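## Task

Remove the black key fob from the drawer of the small wooden box and set it down directly on the table surface, touching nothing else, then close the drawer. The box must stay roughly in its current spot and orientation, and the other item must remain inside the drawer.

## Robot and tools

Robot: two arms, left_arm and right_arm, each on a tilted plate fixed to a shared metal frame behind them. Each arm ends in a two-finger gripper. The fingers point along the gripper's own +z axis and separate along its y axis. The reported end_effector_position is the point between the finger pads, just behind the fingertips.

Scene frame: origin at table-top height, midway between the nominal arm bases. +x points out over the table, +z up, and left_arm sits on the +y side (arm names do not match image left/right). Calibrated bases: left_arm (+0.048, +0.320, +0.317) m, quat_wxyz (+0.957, -0.123, +0.264, +0.004); right_arm (+0.034, -0.209, +0.317) m, quat_wxyz (+0.957, +0.118, +0.266, +0.011). Joint limits (rad): waist -2.618..3.054, shoulder 0..3.142, elbow 0..3.142 (straight at 2.901), wrist pitch and wrist yaw -1.571..1.571, wrist roll -2.094..2.094.

Row format (used by execute_actions and move): always 16 numbers, even if one arm is idle. First 8 for left_arm: x, y, z, qw, qx, qy, qz, opening; next 8 for right_arm in the same order. x, y, z are an absolute target in metres for the gripper point, in the scene frame; the quaternion is an absolute target orientation, w first, same frame. Opening runs -1 (closed, 0 mm gap) to +1 (fully open, about 87 mm); 0.5 is about 69 mm, 0 about 43 mm, -0.5 about 18 mm. It is an absolute finger position, not an offset. To hold an arm still, resend its last reported pose and desired opening each call; to keep orientation steady, reuse one fixed quaternion rather than the drifting reported one.

execute_actions(actions, cameras): actions is a list with zero or one entry. Empty list = look (returns state and pictures). {"rows": [...], "steps": n} runs up to 15 rows, one per 1/30 s control step, n from 5 to 15 (default 15), last row repeated if short. Each target must lie within 0.6 m of that arm's last reported position along each gripper axis, or the call is refused. {"steps": n} without rows waits up to 300 steps counted from the last result, reply time included. Results are taken 5 steps before the action ends; those steps run afterward. cameras: list of names, ["all"], or [] for none.

move(target, speed, blend, blocking, cameras): target is one 16-number row or a list of up to 15 rows, absolute poses, no distance cap. speed in m/s, 0.002 to 2.9, default 0.25 (rotation up to twice that in rad/s), one value or one per target. blend in metres rounds corners of a waypoint list. Paths are straight lines, all arms finishing together, at least 0.5 s and cut off at 10 s. They do not avoid obstacles or the other arm. Opening changes on later waypoints are applied on arrival, pausing all arms. The result adds a "move:" line: done (within 10 mm and 2 degrees), off_target, moving, held, fault, plus limits such as paced (pose clipped) or held (steps withheld). done says nothing about contact. blocking=false returns after about 0.5 s while motion continues.

wait(seconds 0 to 10, cameras): lets time run, returns early when a move ends. stop(cameras): brakes a running move; fingers keep moving. zoom_image(camera, region [x0,y0,x1,y1], max 504x504 px): enlarges part of the latest image of cam_high, cam_low, cam_left_wrist or cam_right_wrist (each 672x504). finished_scene(scene): ends the current scene (give its number) irreversibly; the result reports success and states the next task.

Result lines: per arm end_effector_position, end_effector_quat_wxyz, Hand target (pose now being driven to), Joint positions (last value = gripper 0 closed to 1 open), Joint velocities ("within noise" means at rest), Joint torques (include gravity; joints 1-3 wrap sign beyond ±28 N m), grip_measured on the opening scale. Reported pose can be off a few cm, more at long reach. Camera calibration (intrinsics, T_world_to_cam) is given for projecting points; fixed cameras may be shifted a couple of degrees and millimetres.

Control behaviour: orientation commands are clipped to 40 degrees from the measured one each step. Friction and gravity can leave the gripper low, short or tilted; small moves may not happen or may go sideways. Check pose after each move and correct tilt. Avoid paths near an arm's own base (shoulder posture can flip). The clearance check may hold commands bringing arms close but will not stop grippers colliding.

Gripping: close to roughly 0.04 below the grip_measured value seen at first contact for full force (about 20 N per pad); less for a lighter hold. Fast closing squeezes harder.

Avoid: dropping or releasing moving objects, fast impacts, pressing far past contact, gripper-on-gripper pinching or arm-to-arm hits (can fail the scene), objects leaving the table, shifting or rotating the box, pulling the other item out. Motors heat when holding loads, stretched out or pushing unreachable poses: MOTOR HOT at 75 °C, forced fold and idle at 90 °C, collapse at 100 °C. Loose objects may occasionally be nudged by outside disturbances.

Each tool is called after "Call:" as name([rows], argument=value, ...), one row to a line, values as JSON.

## Session

Call:
execute_actions(actions=[], cameras=["all"])

Scene clock: 0.00 s of 6000.00 s.
left_arm: end_effector_position=(+0.0997, +0.1270, +0.2928) grip_measured=+1.000 end_effector_quat_wxyz=(-0.035, +0.687, +0.534, -0.491) | right_arm: end_effector_position=(+0.4544, -0.2631, +0.1802) grip_measured=+1.000 end_effector_quat_wxyz=(+0.210, +0.029, +0.971, -0.113)
Joint positions: left_arm=[-0.98 1.553 0.577 -0.527 0.448 0.878 1] | right_arm=[0.037 1.58 0.906 0.109 0.457 -0.116 1]
Joint velocities: within noise
Joint torques (N m): no reading
Motor temperatures (°C): left_arm=[26 35 37 31 25 28 24] | right_arm=[25 31 31 31 29 29 29]
Heat: left arm: 37 °C; right arm: 31 °C.
Hand target: left_arm +0.1017, +0.1257, +0.2933; -0.031, +0.687, +0.534, -0.491 | right_arm +0.4616, -0.2645, +0.1866; +0.222, +0.034, +0.968, -0.113

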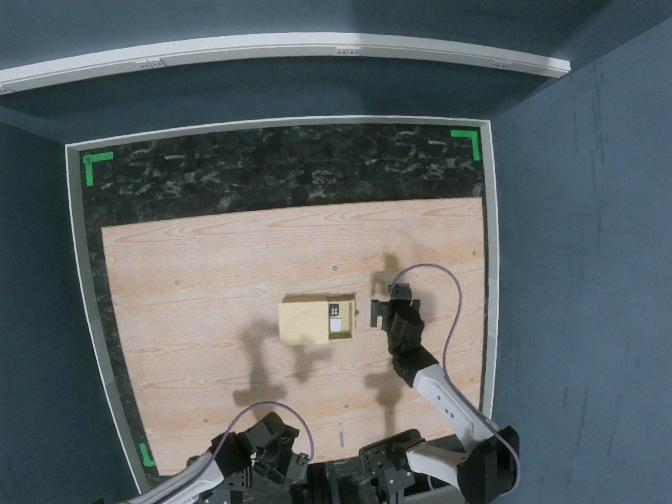

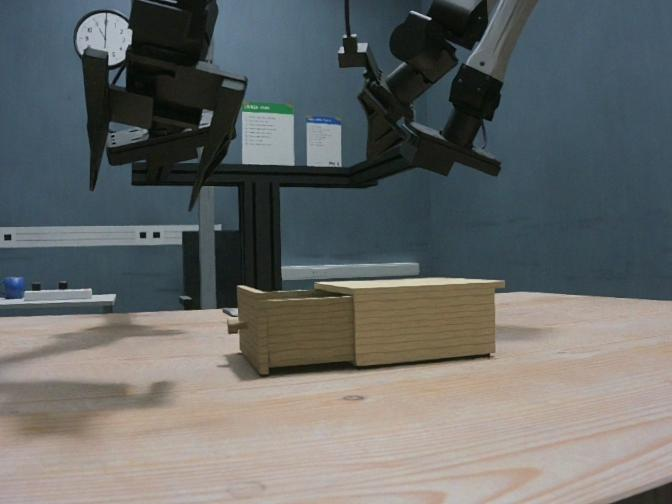

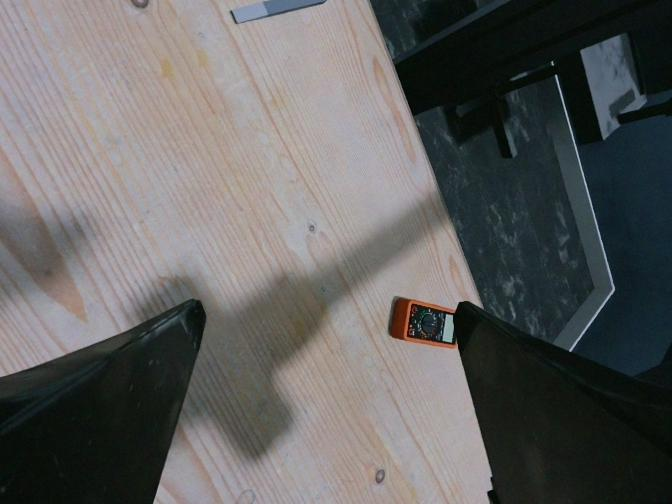

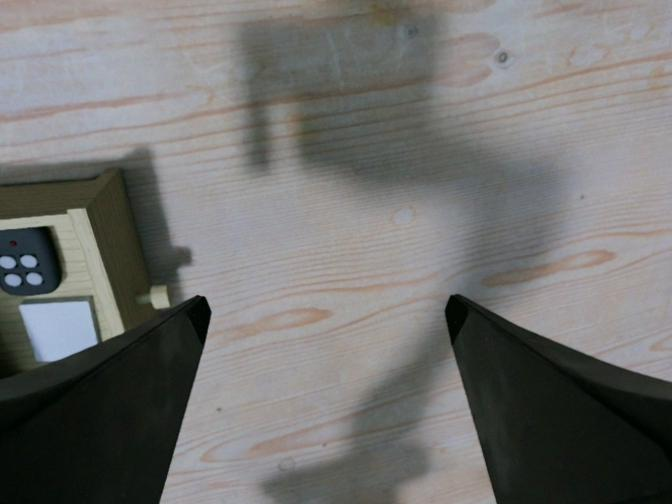

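Call:
zoom_image(camera="cam_high", region=[260, 270, 380, 360])

Call:
zoom_image(camera="cam_right_wrist", region=[0, 140, 240, 380])

Call:
zoom_image(camera="cam_low", region=[210, 260, 520, 390])

Scaled by 4.200 from the camera's 672x504 image, which has a finer 960x720 frame.

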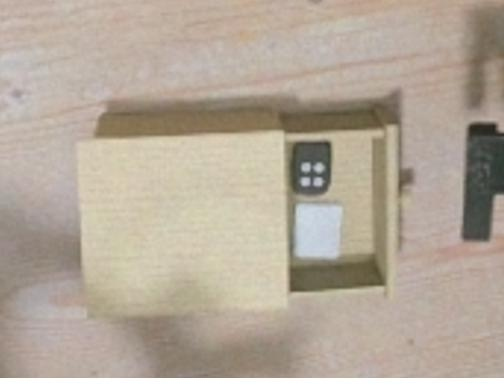

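Scaled by 2.100 from the camera's 672x504 image, which has a finer 960x720 frame.

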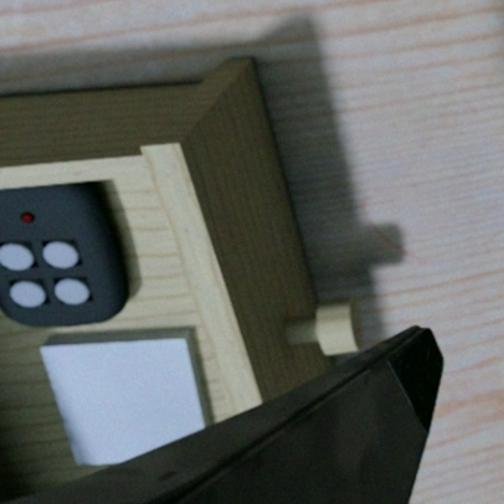

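Scaled by 1.626 from the camera's 672x504 image, which has a finer 960x720 frame.

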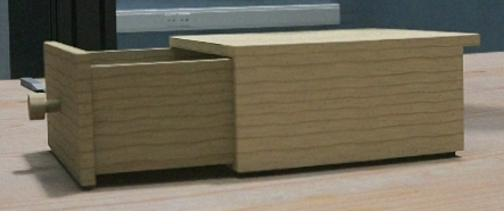

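Call:
zoom_image(camera="cam_low", region=[60, 0, 280, 220])

Call:
zoom_image(camera="cam_right_wrist", region=[140, 250, 520, 504])

Scaled by 2.291 from the camera's 672x504 image, which has a finer 960x720 frame.

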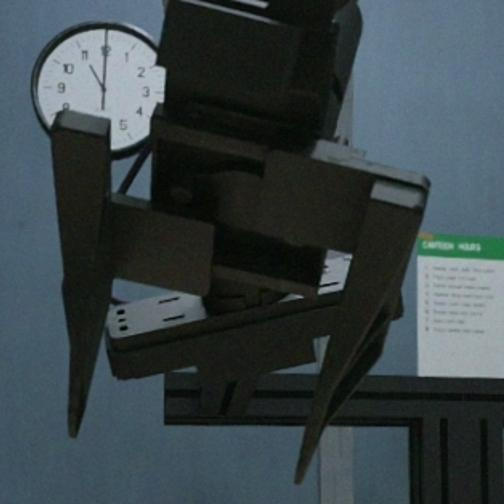

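Scaled by 1.326 from the camera's 672x504 image, which has a finer 960x720 frame.

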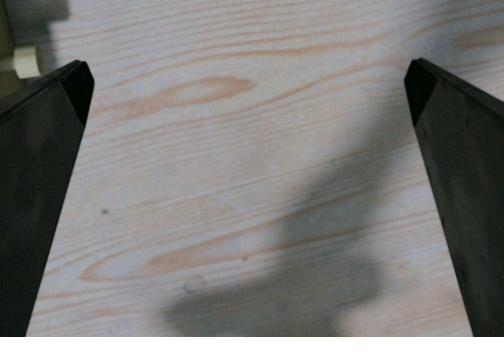

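Call:
move(target=[0.0997, 0.1270, 0.2928, -0.035, 0.687, 0.534, -0.491, 1.0, 0.43, -0.11, 0.135, 0, 0, 0.9914, 0.1305, 0.15], speed=0.4)

Scene clock: 7.43 s of 6000.00 s.
left_arm: end_effector_position=(+0.0997, +0.1270, +0.2928) grip_measured=+1.000 end_effector_quat_wxyz=(-0.035, +0.687, +0.534, -0.491) | right_arm: end_effector_position=(+0.4286, -0.1179, +0.1362) grip_measured=+0.150 end_effector_quat_wxyz=(+0.004, +0.001, +0.992, +0.122)
Joint positions: left_arm=[-0.98 1.553 0.577 -0.527 0.448 0.878 1] | right_arm=[0.164 1.939 1.323 -0.414 0.074 0.099 0.575]
Joint velocities: within noise
Joint torques (N m): left_arm=[-3.17 -4.1 3.74 0.42 0.54 0.17] | right_arm=[4.94 -7.46 6.91 0.2 -0.23 -0.06]
Motor temperatures (°C): left_arm=[26 36 38 31 25 28 24] | right_arm=[25 32 32 31 29 29 29]
Heat: left arm: 38 °C; right arm: 32 °C.
Hand target: left_arm +0.0997, +0.1270, +0.2927; -0.035, +0.687, +0.534, -0.491 | right_arm +0.4298, -0.1101, +0.1351; +0.000, +0.000, +0.991, +0.130
Off the commanded pose: left_arm 0.000 m, 0 deg | right_arm 0.008 m, 1 deg.
Kept back: nothing.
move: done
camera_calibration:
cam_right_wrist: T_world_to_cam=[[0.0201714, -0.969464, -0.244404, -0.0914045], [-0.643985, -0.199588, 0.738544, 0.171598], [-0.764772, 0.142495, -0.628347, 0.566608], [0, 0, 0, 1]] pos_world=[0.545676, -0.135103, 0.206954]

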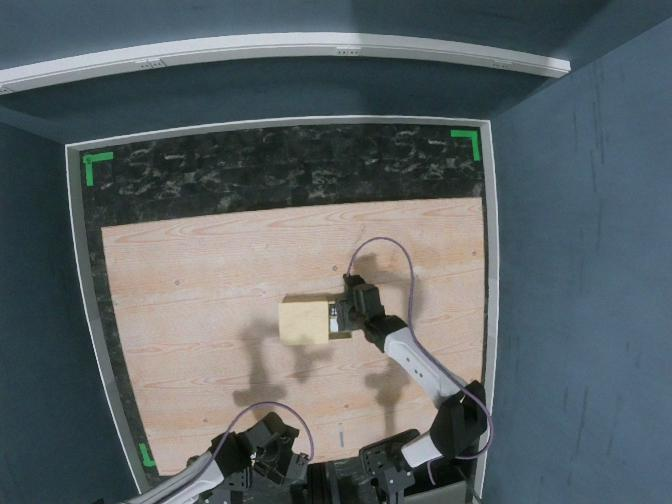

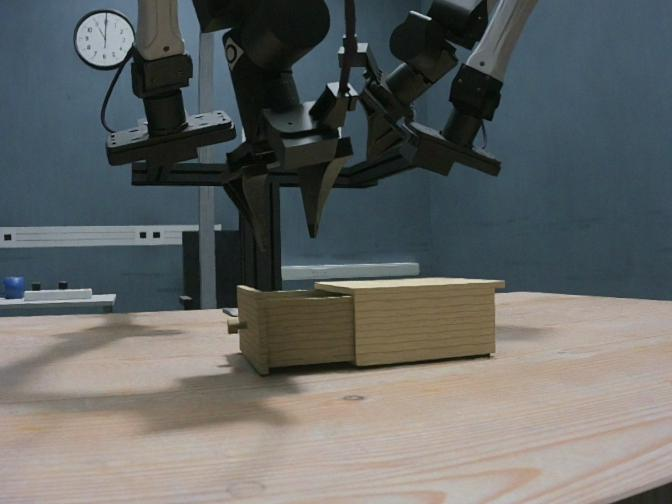

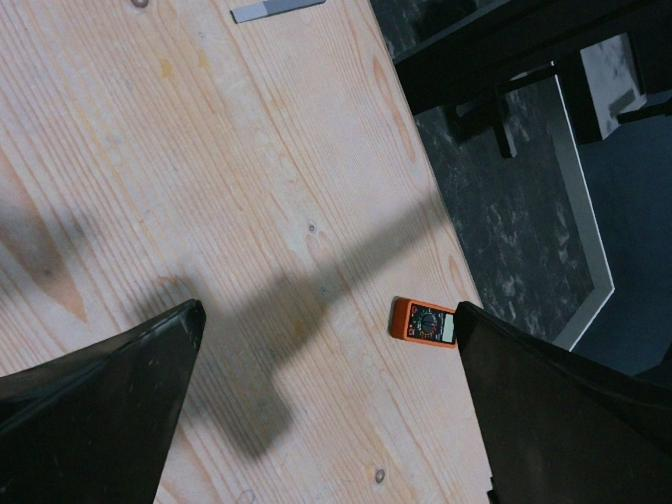

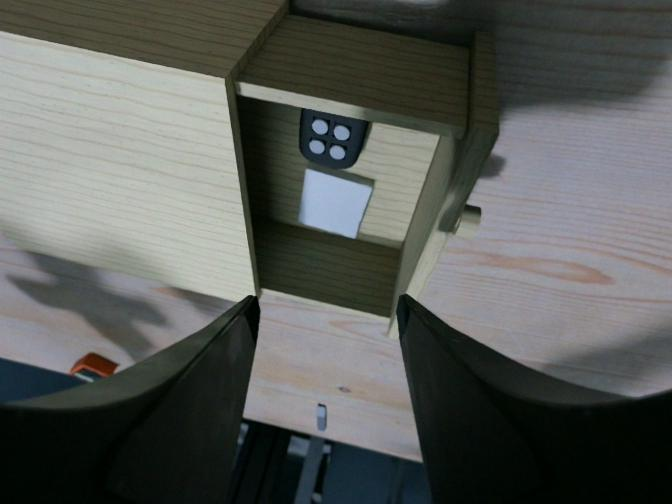

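Call:
zoom_image(camera="cam_low", region=[200, 100, 400, 260])

Call:
zoom_image(camera="cam_right_wrist", region=[220, 60, 480, 260])

Scaled by 2.520 from the camera's 672x504 image, which has a finer 960x720 frame.

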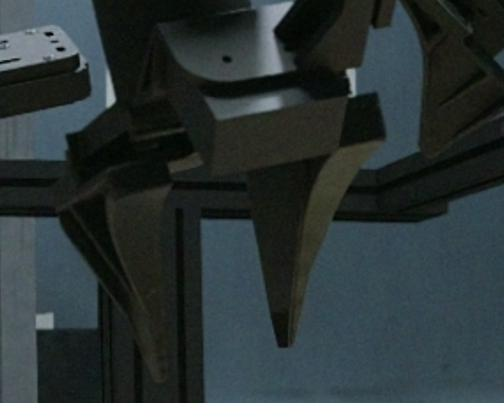

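Scaled by 1.938 from the camera's 672x504 image, which has a finer 960x720 frame.

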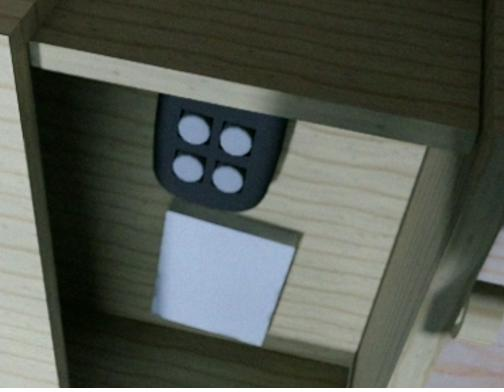

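Call:
zoom_image(camera="cam_low", region=[220, 130, 360, 250])

Call:
zoom_image(camera="cam_right_wrist", region=[180, 280, 500, 504])

Scaled by 3.600 from the camera's 672x504 image, which has a finer 960x720 frame.

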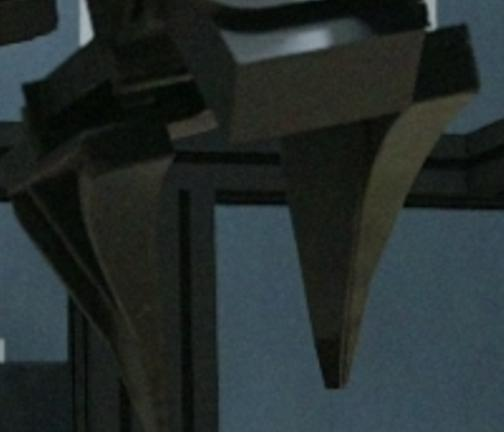

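Scaled by 1.575 from the camera's 672x504 image, which has a finer 960x720 frame.

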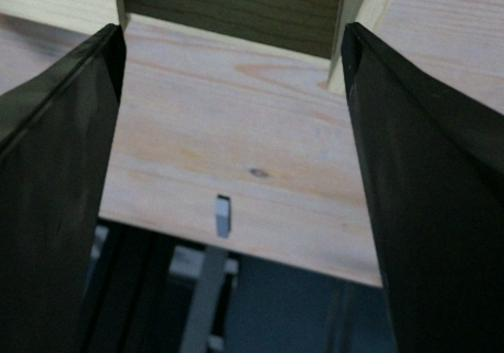

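Call:
move([
  [0.0997, 0.1270, 0.2928, -0.035, 0.687, 0.534, -0.491, 1.0, 0.398, -0.108, 0.10, 0, 0.0349, 0.9994, 0, -1],
  [0.0997, 0.1270, 0.2928, -0.035, 0.687, 0.534, -0.491, 1.0, 0.398, -0.113, 0.053, 0, 0.0349, 0.9994, 0, -1],
  [0.0997, 0.1270, 0.2928, -0.035, 0.687, 0.534, -0.491, 1.0, 0.398, -0.166, 0.053, 0, 0.0349, 0.9994, 0, -1],
], speed=[0.4, 0.3, 0.12], blend=[0.02, 0.005, 0])

Scene clock: 16.53 s of 6000.00 s.
left_arm: end_effector_position=(+0.0997, +0.1270, +0.2928) grip_measured=+1.000 end_effector_quat_wxyz=(-0.035, +0.687, +0.534, -0.491) | right_arm: end_effector_position=(+0.3835, -0.1443, +0.0467) grip_measured=-0.973 end_effector_quat_wxyz=(-0.023, +0.029, +0.999, +0.022)
Joint positions: left_arm=[-0.98 1.553 0.577 -0.527 0.448 0.878 1] | right_arm=[0.12 2.159 1.254 -0.189 0.247 0.132 0.013]
Joint velocities: within noise
Joint torques (N m): left_arm=[-3.21 -4.08 3.79 0.42 0.53 0.18] | right_arm=[1.31 -11.81 1.98 0.29 0.42 -0.38]
Motor temperatures (°C): left_arm=[26 37 38 31 25 28 24] | right_arm=[26 33 32 31 28 29 29]
Heat: left arm: 38 °C; right arm: 33 °C.
Hand target: left_arm +0.0997, +0.1270, +0.2927; -0.035, +0.687, +0.534, -0.491 | right_arm +0.3975, -0.1658, +0.0530; -0.001, +0.035, +0.999, +0.000
Off the commanded pose: left_arm 0.000 m, 0 deg | right_arm 0.027 m, 4 deg.
Kept back: nothing.
move: off_target (right_arm)
camera_calibration:
cam_right_wrist: T_world_to_cam=[[-0.0378529, -0.99827, -0.0449935, -0.129202], [-0.603216, -0.0130701, 0.797471, 0.211979], [-0.796679, 0.0573274, -0.601678, 0.478374], [0, 0, 0, 1]] pos_world=[0.504089, -0.153632, 0.112967]

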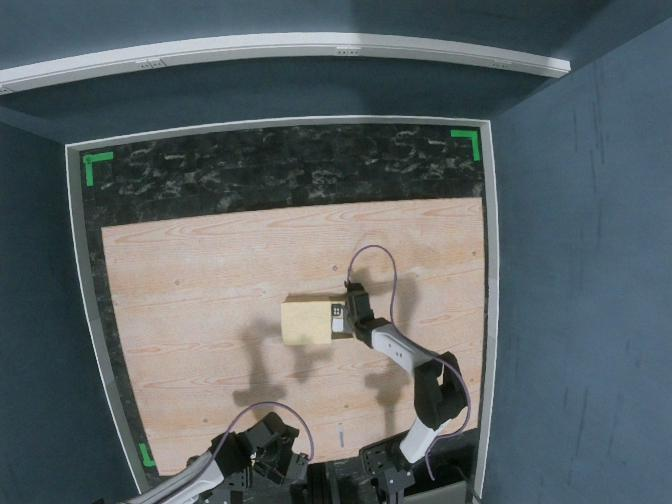

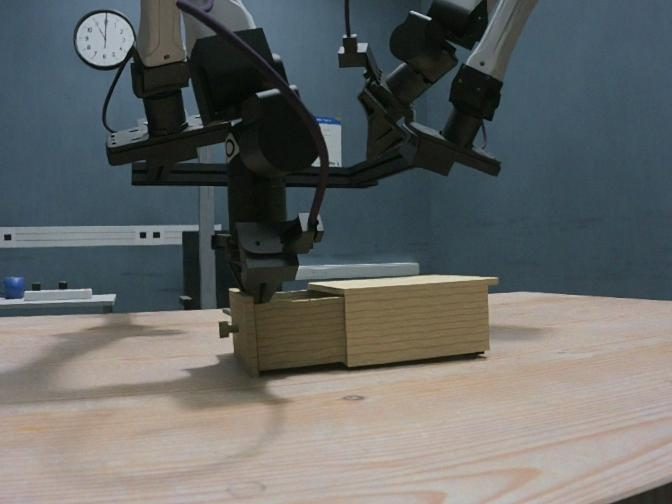

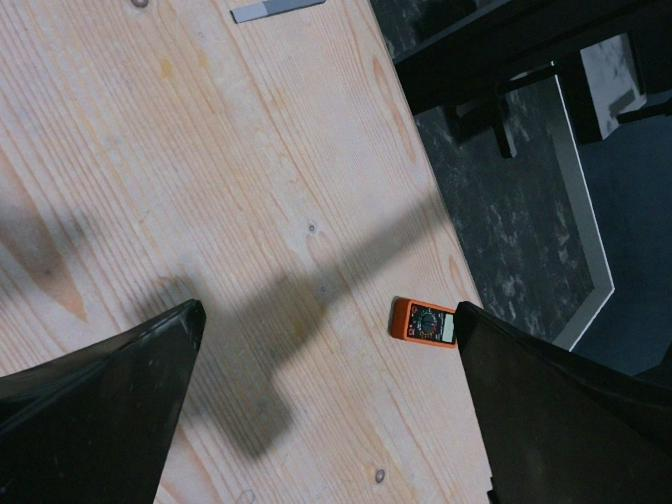

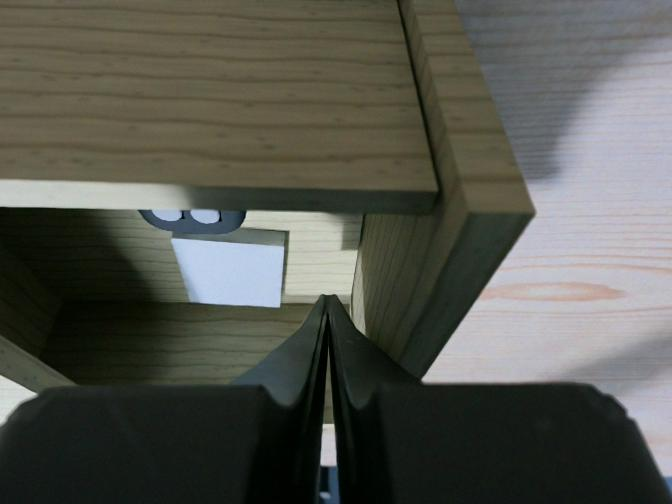

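Call:
zoom_image(camera="cam_low", region=[210, 220, 340, 320])

Call:
zoom_image(camera="cam_right_wrist", region=[100, 180, 460, 440])

Call:
zoom_image(camera="cam_high", region=[260, 270, 380, 360])

Scaled by 3.877 from the camera's 672x504 image, which has a finer 960x720 frame.

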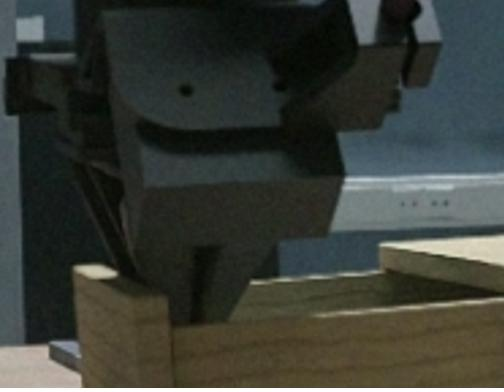

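Scaled by 1.400 from the camera's 672x504 image, which has a finer 960x720 frame.

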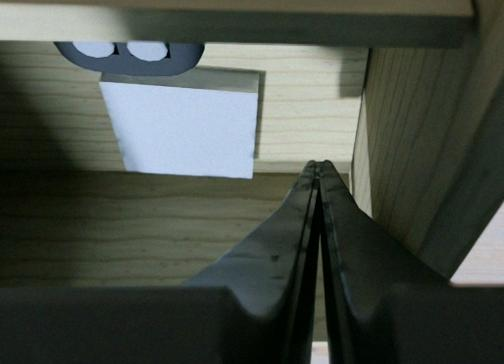

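Scaled by 4.200 from the camera's 672x504 image, which has a finer 960x720 frame.

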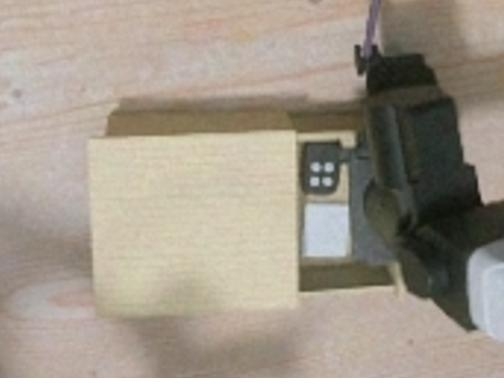

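Call:
move([
  [0.0997, 0.1270, 0.2928, -0.035, 0.687, 0.534, -0.491, 1.0, 0.385, -0.135, 0.09, 0, 0.0349, 0.9994, 0, -1],
  [0.0997, 0.1270, 0.2928, -0.035, 0.687, 0.534, -0.491, 1.0, 0.40, -0.118, 0.16, 0, 0.0349, 0.9994, 0, -1],
], speed=[0.25, 0.35], blend=[0.02, 0])

Call:
zoom_image(camera="cam_high", region=[260, 270, 380, 360])

Call:
zoom_image(camera="cam_right_wrist", region=[180, 80, 500, 320])

Call:
zoom_image(camera="cam_low", region=[200, 240, 510, 390])

Scene clock: 24.80 s of 6000.00 s.
left_arm: end_effector_position=(+0.0997, +0.1270, +0.2928) grip_measured=+1.000 end_effector_quat_wxyz=(-0.035, +0.687, +0.534, -0.491) | right_arm: end_effector_position=(+0.3906, -0.1161, +0.1514) grip_measured=-0.973 end_effector_quat_wxyz=(-0.014, +0.026, +1.000, +0.002)
Joint positions: left_arm=[-0.98 1.553 0.577 -0.527 0.448 0.878 1] | right_arm=[0.297 1.893 1.231 -0.473 0.367 0.291 0.013]
Joint velocities: within noise
Joint torques (N m): left_arm=[-3.22 -4.1 3.75 0.43 0.53 0.19] | right_arm=[4.64 -10.18 5.53 0.04 0.13 -0.01]
Motor temperatures (°C): left_arm=[27 37 39 30 25 28 24] | right_arm=[26 36 32 31 28 29 29]
Heat: left arm: 39 °C; right arm: 36 °C.
Hand target: left_arm +0.0997, +0.1270, +0.2927; -0.035, +0.687, +0.534, -0.491 | right_arm +0.3999, -0.1181, +0.1598; +0.000, +0.035, +0.999, +0.000
Off the commanded pose: left_arm 0.000 m, 0 deg | right_arm 0.013 m, 2 deg.
Kept back: nothing.
move: off_target (right_arm)
camera_calibration:
cam_right_wrist: T_world_to_cam=[[-0.031406, -0.999488, -0.00617294, -0.104668], [-0.61657, 0.0145123, 0.787166, 0.143084], [-0.786674, 0.0285278, -0.61671, 0.540462], [0, 0, 0, 1]] pos_world=[0.510101, -0.122109, 0.220032]

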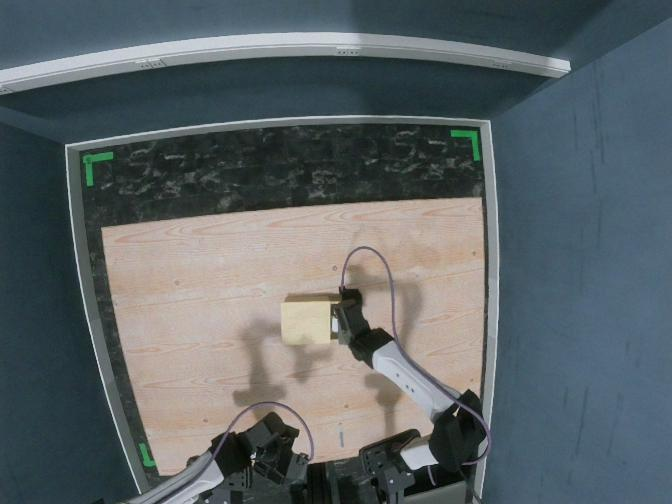

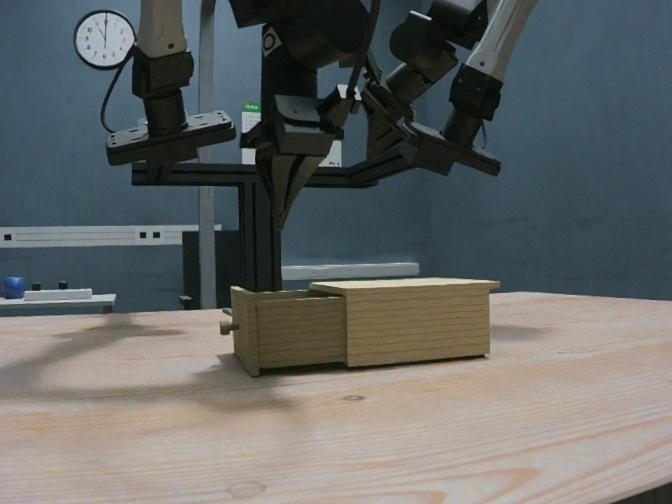

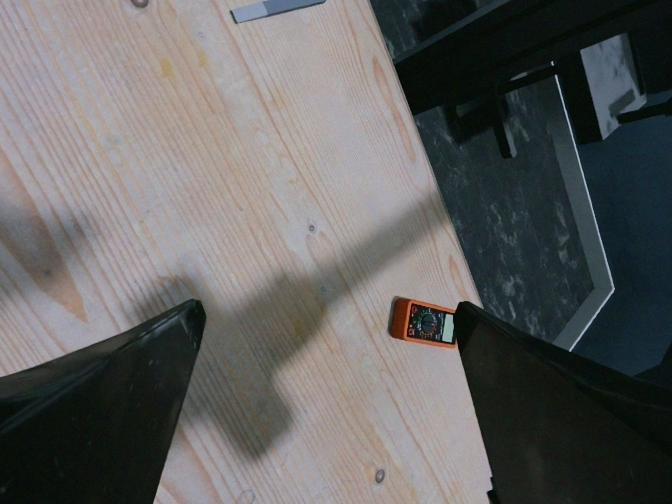

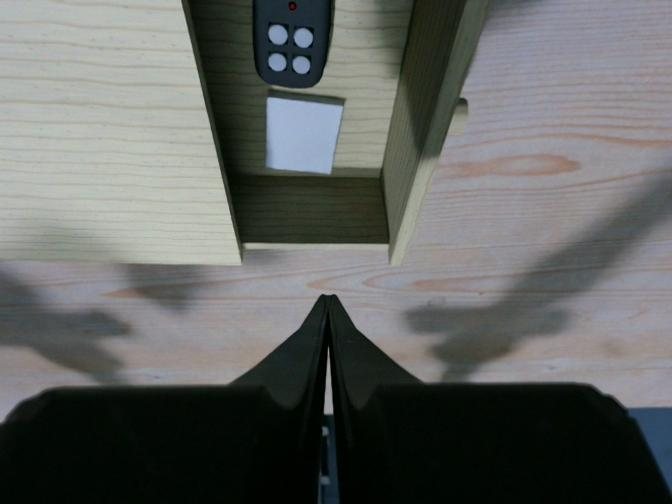

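Scaled by 4.200 from the camera's 672x504 image, which has a finer 960x720 frame.

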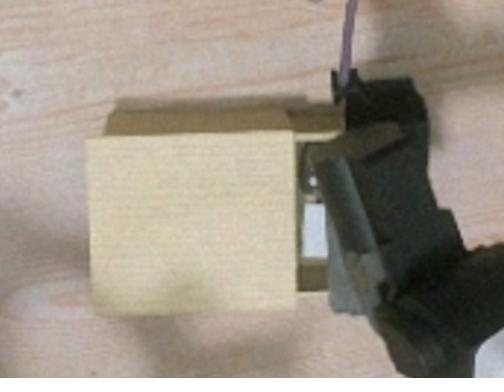

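Scaled by 1.575 from the camera's 672x504 image, which has a finer 960x720 frame.

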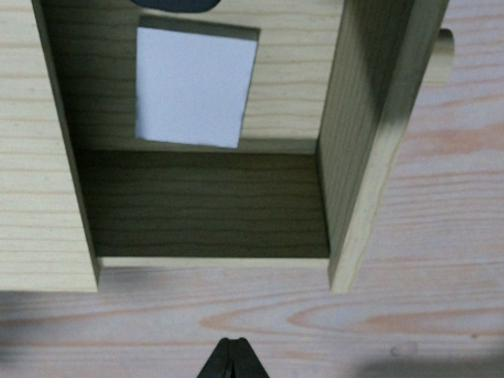

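Scaled by 1.626 from the camera's 672x504 image, which has a finer 960x720 frame.

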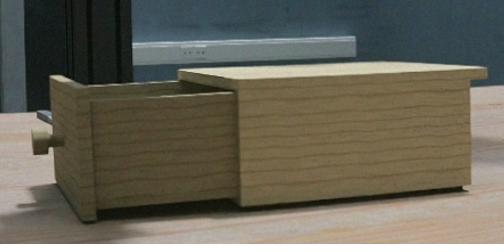

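Call:
zoom_image(camera="cam_low", region=[230, 80, 370, 240])

Call:
zoom_image(camera="cam_right_wrist", region=[220, 280, 440, 400])

Scaled by 3.150 from the camera's 672x504 image, which has a finer 960x720 frame.

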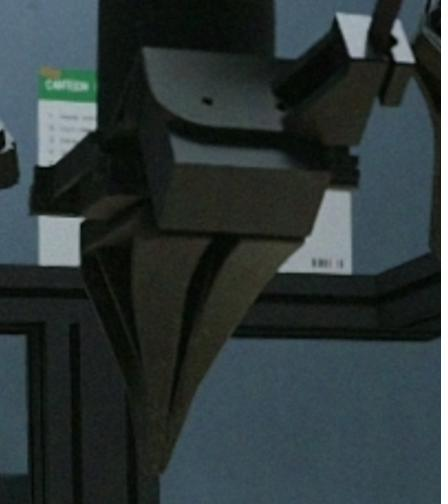

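Scaled by 2.291 from the camera's 672x504 image, which has a finer 960x720 frame.

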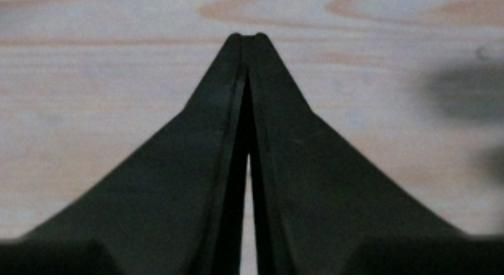

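Call:
move([
  [0.0997, 0.1270, 0.2928, -0.035, 0.687, 0.534, -0.491, 1.0, 0.422, -0.098, 0.065, 0, 0.7343, 0.6788, 0, -1],
  [0.0997, 0.1270, 0.2928, -0.035, 0.687, 0.534, -0.491, 1.0, 0.422, -0.098, 0.013, 0, 0.7343, 0.6788, 0, -1],
  [0.0997, 0.1270, 0.2928, -0.035, 0.687, 0.534, -0.491, 1.0, 0.402, -0.136, 0.013, 0, 0.7343, 0.6788, 0, -1],
], speed=[0.6, 0.12, 0.1])

Call:
zoom_image(camera="cam_right_wrist", region=[180, 160, 500, 400])

Call:
zoom_image(camera="cam_high", region=[260, 270, 380, 360])

Scene clock: 33.43 s of 6000.00 s.
left_arm: end_effector_position=(+0.0997, +0.1270, +0.2928) grip_measured=+1.000 end_effector_quat_wxyz=(-0.035, +0.687, +0.534, -0.491) | right_arm: end_effector_position=(+0.4078, -0.1022, +0.0288) grip_measured=-0.974 end_effector_quat_wxyz=(-0.024, +0.724, +0.688, +0.030)
Joint positions: left_arm=[-0.98 1.553 0.577 -0.527 0.448 0.878 1] | right_arm=[0.104 2.186 1.127 0.027 0.212 1.667 0.013]
Joint velocities: within noise
Joint torques (N m): left_arm=[-3.19 -4.1 3.78 0.44 0.53 0.19] | right_arm=[-1.83 -7.02 0.44 0.34 0.46 -0.39]
Motor temperatures (°C): left_arm=[27 37 39 30 25 28 24] | right_arm=[26 37 32 31 28 29 29]
Heat: left arm: 39 °C; right arm: 37 °C.
Hand target: left_arm +0.0997, +0.1270, +0.2927; -0.035, +0.687, +0.534, -0.491 | right_arm +0.4010, -0.1352, +0.0147; -0.001, +0.734, +0.679, -0.001
Off the commanded pose: left_arm 0.000 m, 0 deg | right_arm 0.038 m, 5 deg.
Kept back: nothing.
move: off_target (right_arm)
camera_calibration:
cam_right_wrist: T_world_to_cam=[[-0.999473, 0.0306099, -0.0107764, 0.409252], [0.00890102, 0.577927, 0.81604, 0.0515794], [0.0312069, 0.815514, -0.577895, 0.223788], [0, 0, 0, 1]] pos_world=[0.401594, -0.224838, 0.0916453]

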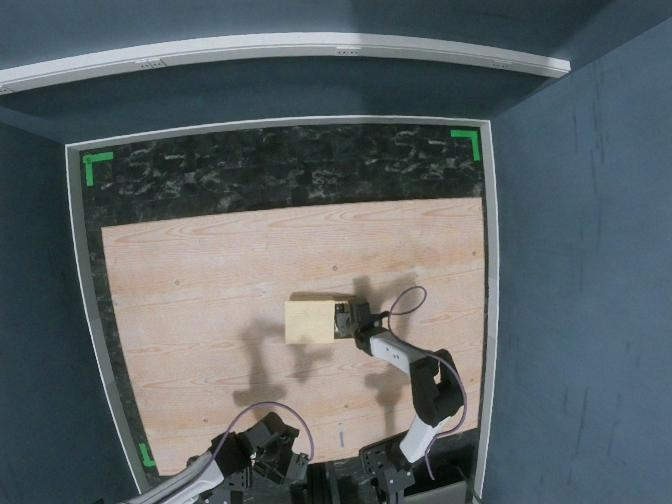

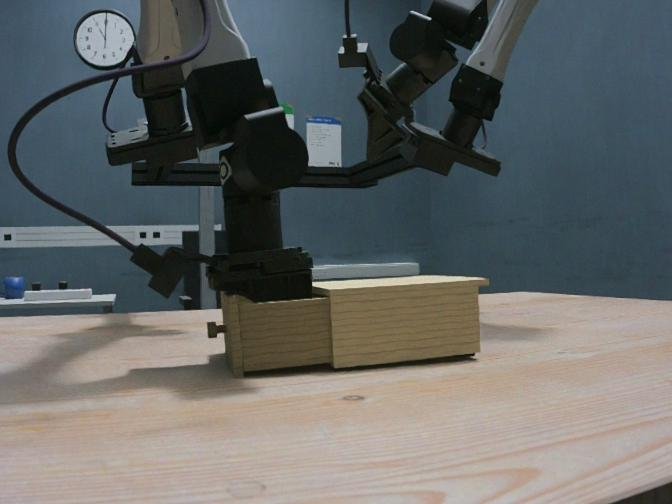

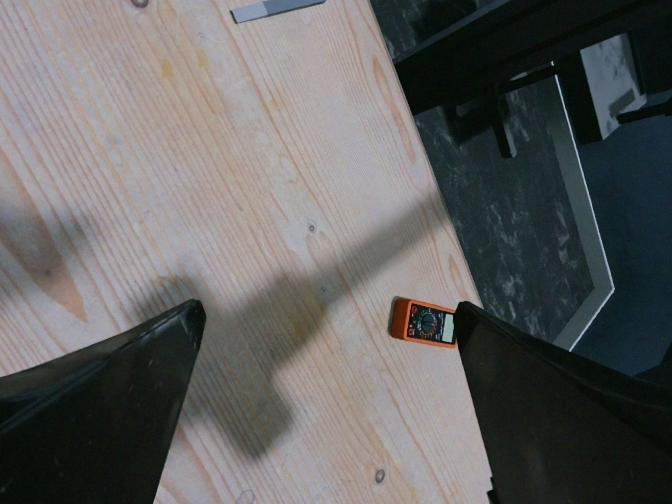

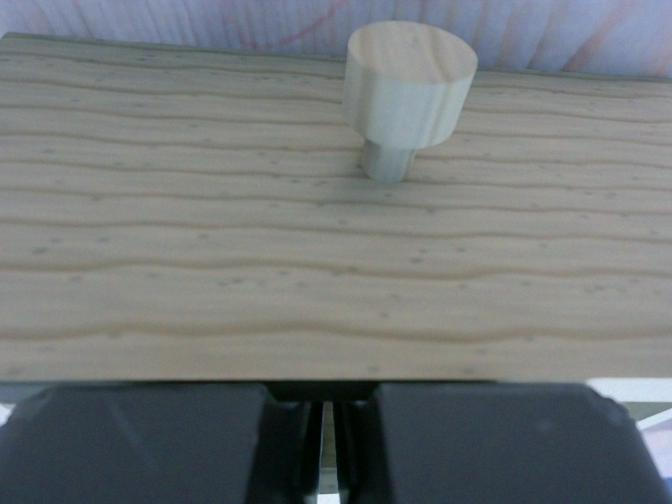

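Scaled by 1.575 from the camera's 672x504 image, which has a finer 960x720 frame.

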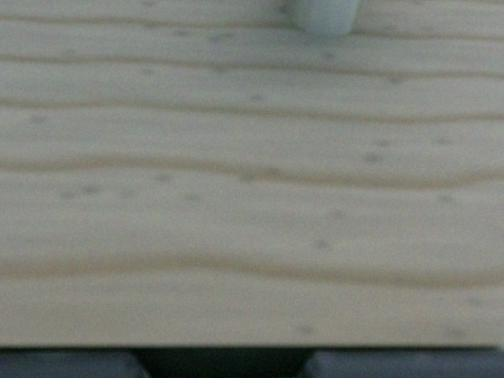

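Scaled by 4.200 from the camera's 672x504 image, which has a finer 960x720 frame.

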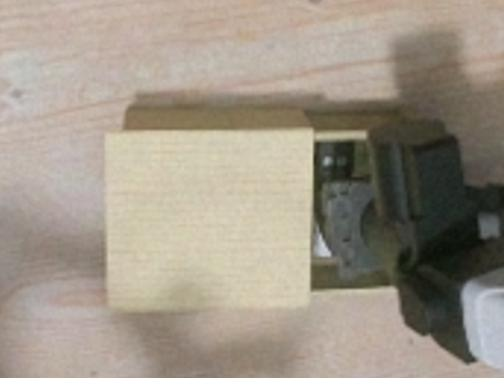

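Call:
move([
  [0.0997, 0.1270, 0.2928, -0.035, 0.687, 0.534, -0.491, 1.0, 0.41, -0.108, 0.06, 0.06, 0.732, 0.676, -0.064, -1],
  [0.0997, 0.1270, 0.2928, -0.035, 0.687, 0.534, -0.491, 1.0, 0.415, -0.115, 0.11, 0.1179, 0.7232, 0.6686, -0.1275, -1],
], speed=[0.2, 0.4], blend=[0.02, 0])

Call:
zoom_image(camera="cam_right_wrist", region=[180, 80, 500, 320])

Call:
zoom_image(camera="cam_high", region=[260, 270, 380, 360])

Call:
zoom_image(camera="cam_low", region=[130, 150, 430, 370])

Scene clock: 39.57 s of 6000.00 s.
left_arm: end_effector_position=(+0.0997, +0.1270, +0.2928) grip_measured=+1.000 end_effector_quat_wxyz=(-0.035, +0.687, +0.534, -0.491) | right_arm: end_effector_position=(+0.4039, -0.1142, +0.1004) grip_measured=-0.974 end_effector_quat_wxyz=(+0.105, +0.719, +0.674, -0.134)
Joint positions: left_arm=[-0.98 1.553 0.577 -0.527 0.448 0.878 1] | right_arm=[0.324 2.046 1.217 -0.461 0.699 1.983 0.013]
Joint velocities: within noise
Joint torques (N m): left_arm=[-3.18 -4.12 3.75 0.43 0.53 0.18] | right_arm=[5.49 -9.65 4.83 -0.35 0.43 0]
Motor temperatures (°C): left_arm=[27 37 39 30 25 28 24] | right_arm=[26 37 32 30 28 29 29]
Heat: left arm: 39 °C; right arm: 37 °C.
Hand target: left_arm +0.0997, +0.1270, +0.2927; -0.035, +0.687, +0.534, -0.491 | right_arm +0.4149, -0.1150, +0.1099; +0.118, +0.723, +0.668, -0.127
Off the commanded pose: left_arm 0.000 m, 0 deg | right_arm 0.015 m, 2 deg.
Kept back: nothing.
move: off_target (right_arm)
camera_calibration:
cam_right_wrist: T_world_to_cam=[[-0.998143, 0.0499487, 0.0348541, 0.403592], [0.0607618, 0.856121, 0.51319, 0.0413132], [-0.00420615, 0.514355, -0.857567, 0.283022], [0, 0, 0, 1]] pos_world=[0.401523, -0.201102, 0.207442]

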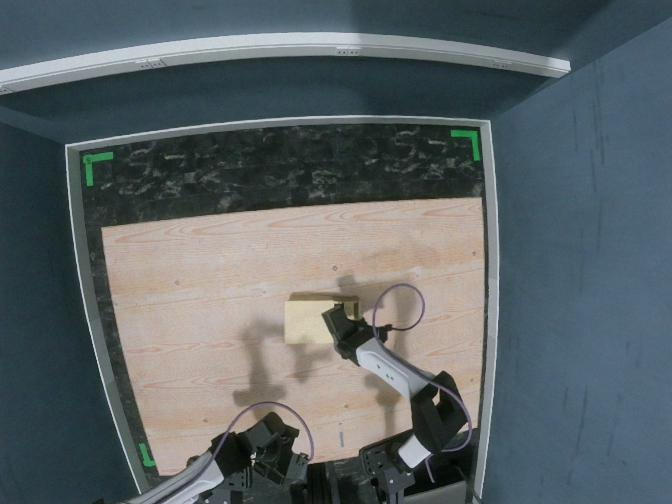

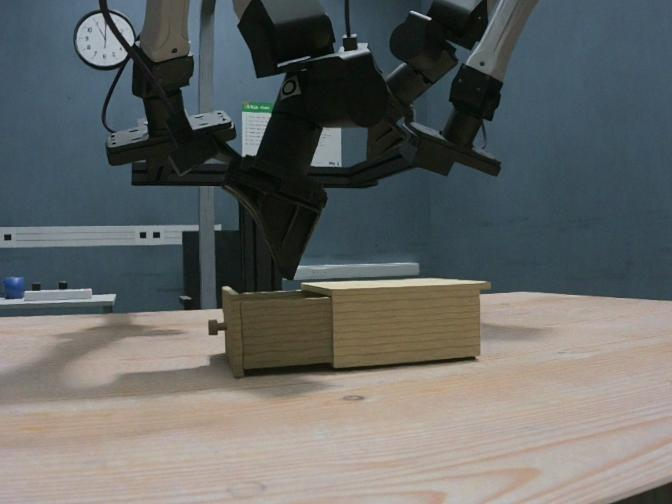

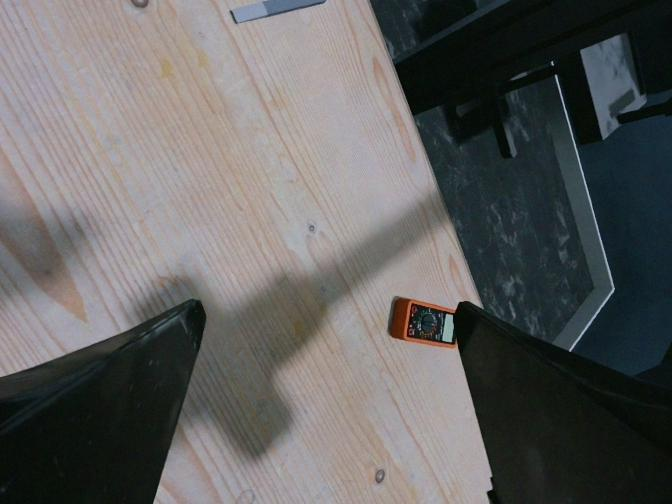

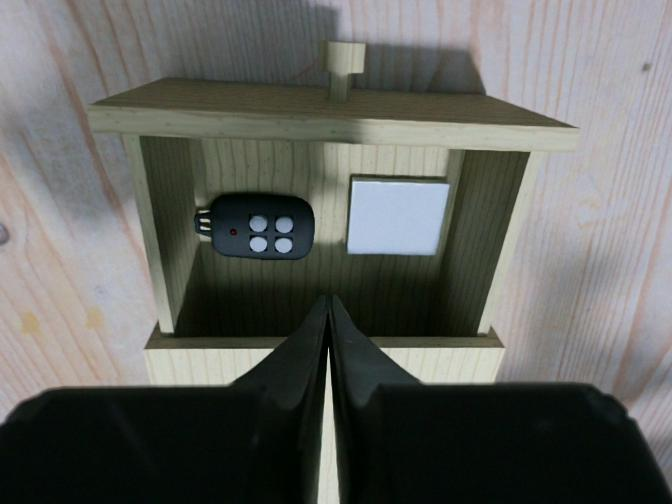

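Scaled by 1.575 from the camera's 672x504 image, which has a finer 960x720 frame.

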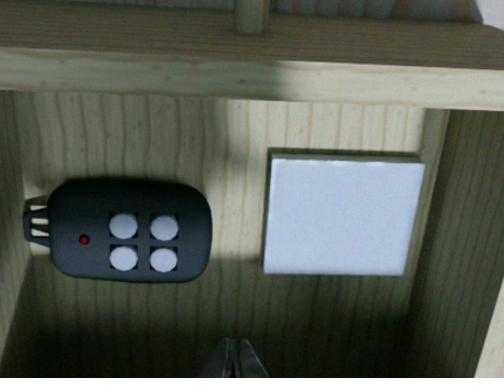

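Scaled by 4.200 from the camera's 672x504 image, which has a finer 960x720 frame.

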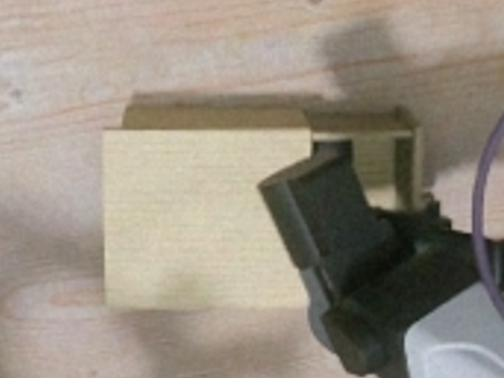

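Scaled by 1.680 from the camera's 672x504 image, which has a finer 960x720 frame.

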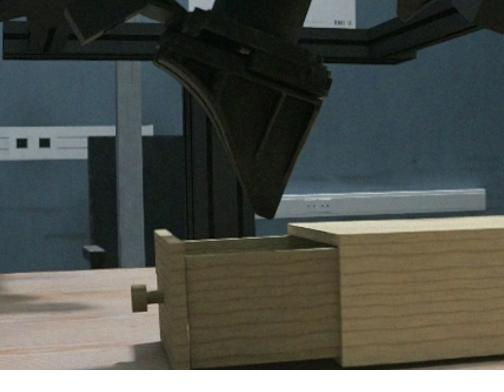

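Call:
move([
  [0.0997, 0.1270, 0.2928, -0.035, 0.687, 0.534, -0.491, 1.0, 0.438, -0.098, 0.055, 0.153, 0.6903, 0.6903, -0.153, -1],
  [0.0997, 0.1270, 0.2928, -0.035, 0.687, 0.534, -0.491, 1.0, 0.438, -0.098, 0.005, 0.153, 0.6903, 0.6903, -0.153, -1],
  [0.0997, 0.1270, 0.2928, -0.035, 0.687, 0.534, -0.491, 1.0, 0.412, -0.135, 0.005, 0.153, 0.6903, 0.6903, -0.153, -1],
  [0.0997, 0.1270, 0.2928, -0.035, 0.687, 0.534, -0.491, 1.0, 0.41, -0.125, 0.10, 0.12278, 0.6964, 0.6964, -0.12278, -1],
], speed=[0.3, 0.12, 0.08, 0.25])

Call:
zoom_image(camera="cam_right_wrist", region=[180, 80, 500, 320])

Scene clock: 47.13 s of 6000.00 s.
left_arm: end_effector_position=(+0.0997, +0.1270, +0.2928) grip_measured=+1.000 end_effector_quat_wxyz=(-0.035, +0.687, +0.534, -0.491) | right_arm: end_effector_position=(+0.4035, -0.1283, +0.0895) grip_measured=-0.974 end_effector_quat_wxyz=(+0.120, +0.693, +0.699, -0.133)
Joint positions: left_arm=[-0.98 1.553 0.577 -0.527 0.448 0.878 1] | right_arm=[0.29 2.049 1.17 -0.351 0.72 1.851 0.013]
Joint velocities: within noise
Joint torques (N m): left_arm=[-3.19 -4.11 3.77 0.42 0.53 0.19] | right_arm=[5.61 -10.24 3.12 -0.27 0.28 0.04]
Motor temperatures (°C): left_arm=[27 37 39 30 25 28 24] | right_arm=[26 38 32 30 28 29 29]
Heat: left arm: 39 °C; right arm: 38 °C.
Hand target: left_arm +0.0997, +0.1270, +0.2927; -0.035, +0.687, +0.534, -0.491 | right_arm +0.4100, -0.1251, +0.0997; +0.123, +0.696, +0.696, -0.123
Off the commanded pose: left_arm 0.000 m, 0 deg | right_arm 0.013 m, 1 deg.
Kept back: nothing.
move: off_target (right_arm)
camera_calibration:
cam_right_wrist: T_world_to_cam=[[-0.999361, -0.0248082, 0.0257406, 0.395941], [-0.00876471, 0.868078, 0.49635, 0.0902273], [-0.0346584, 0.495807, -0.867741, 0.291749], [0, 0, 0, 1]] pos_world=[0.40659, -0.213153, 0.198187]

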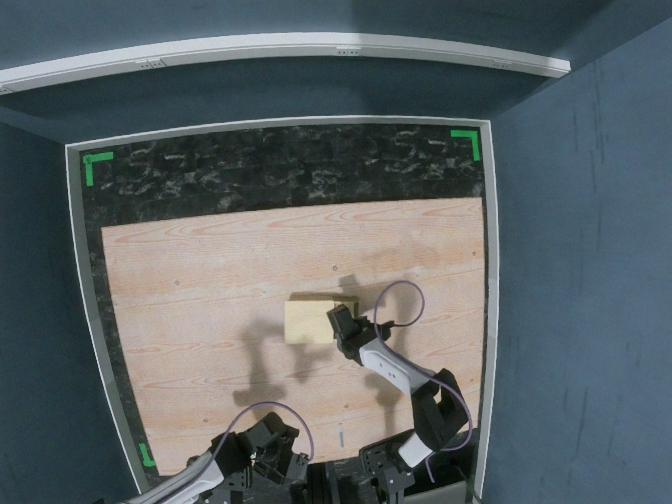

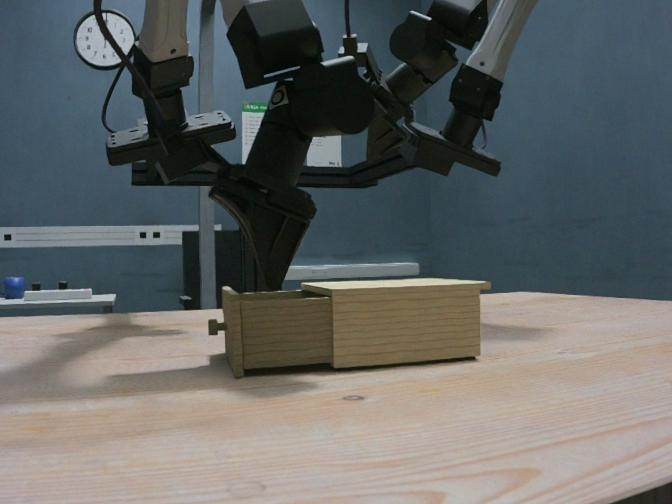

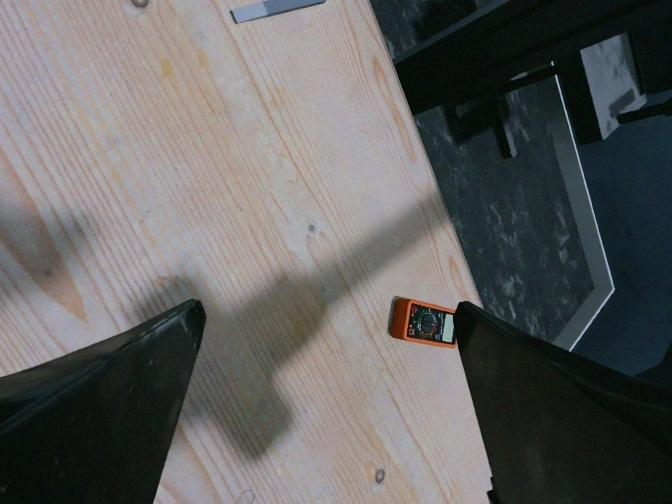

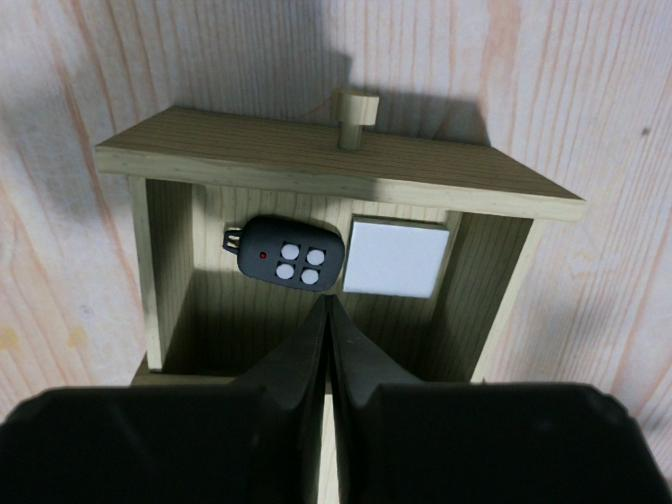

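Scaled by 1.575 from the camera's 672x504 image, which has a finer 960x720 frame.

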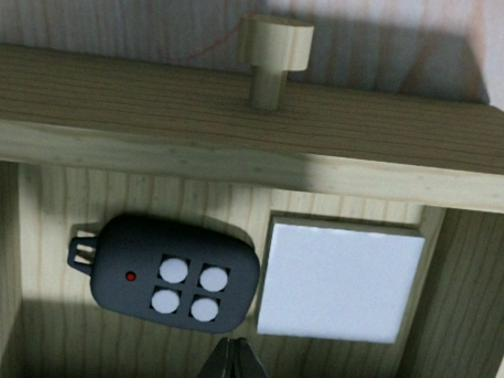

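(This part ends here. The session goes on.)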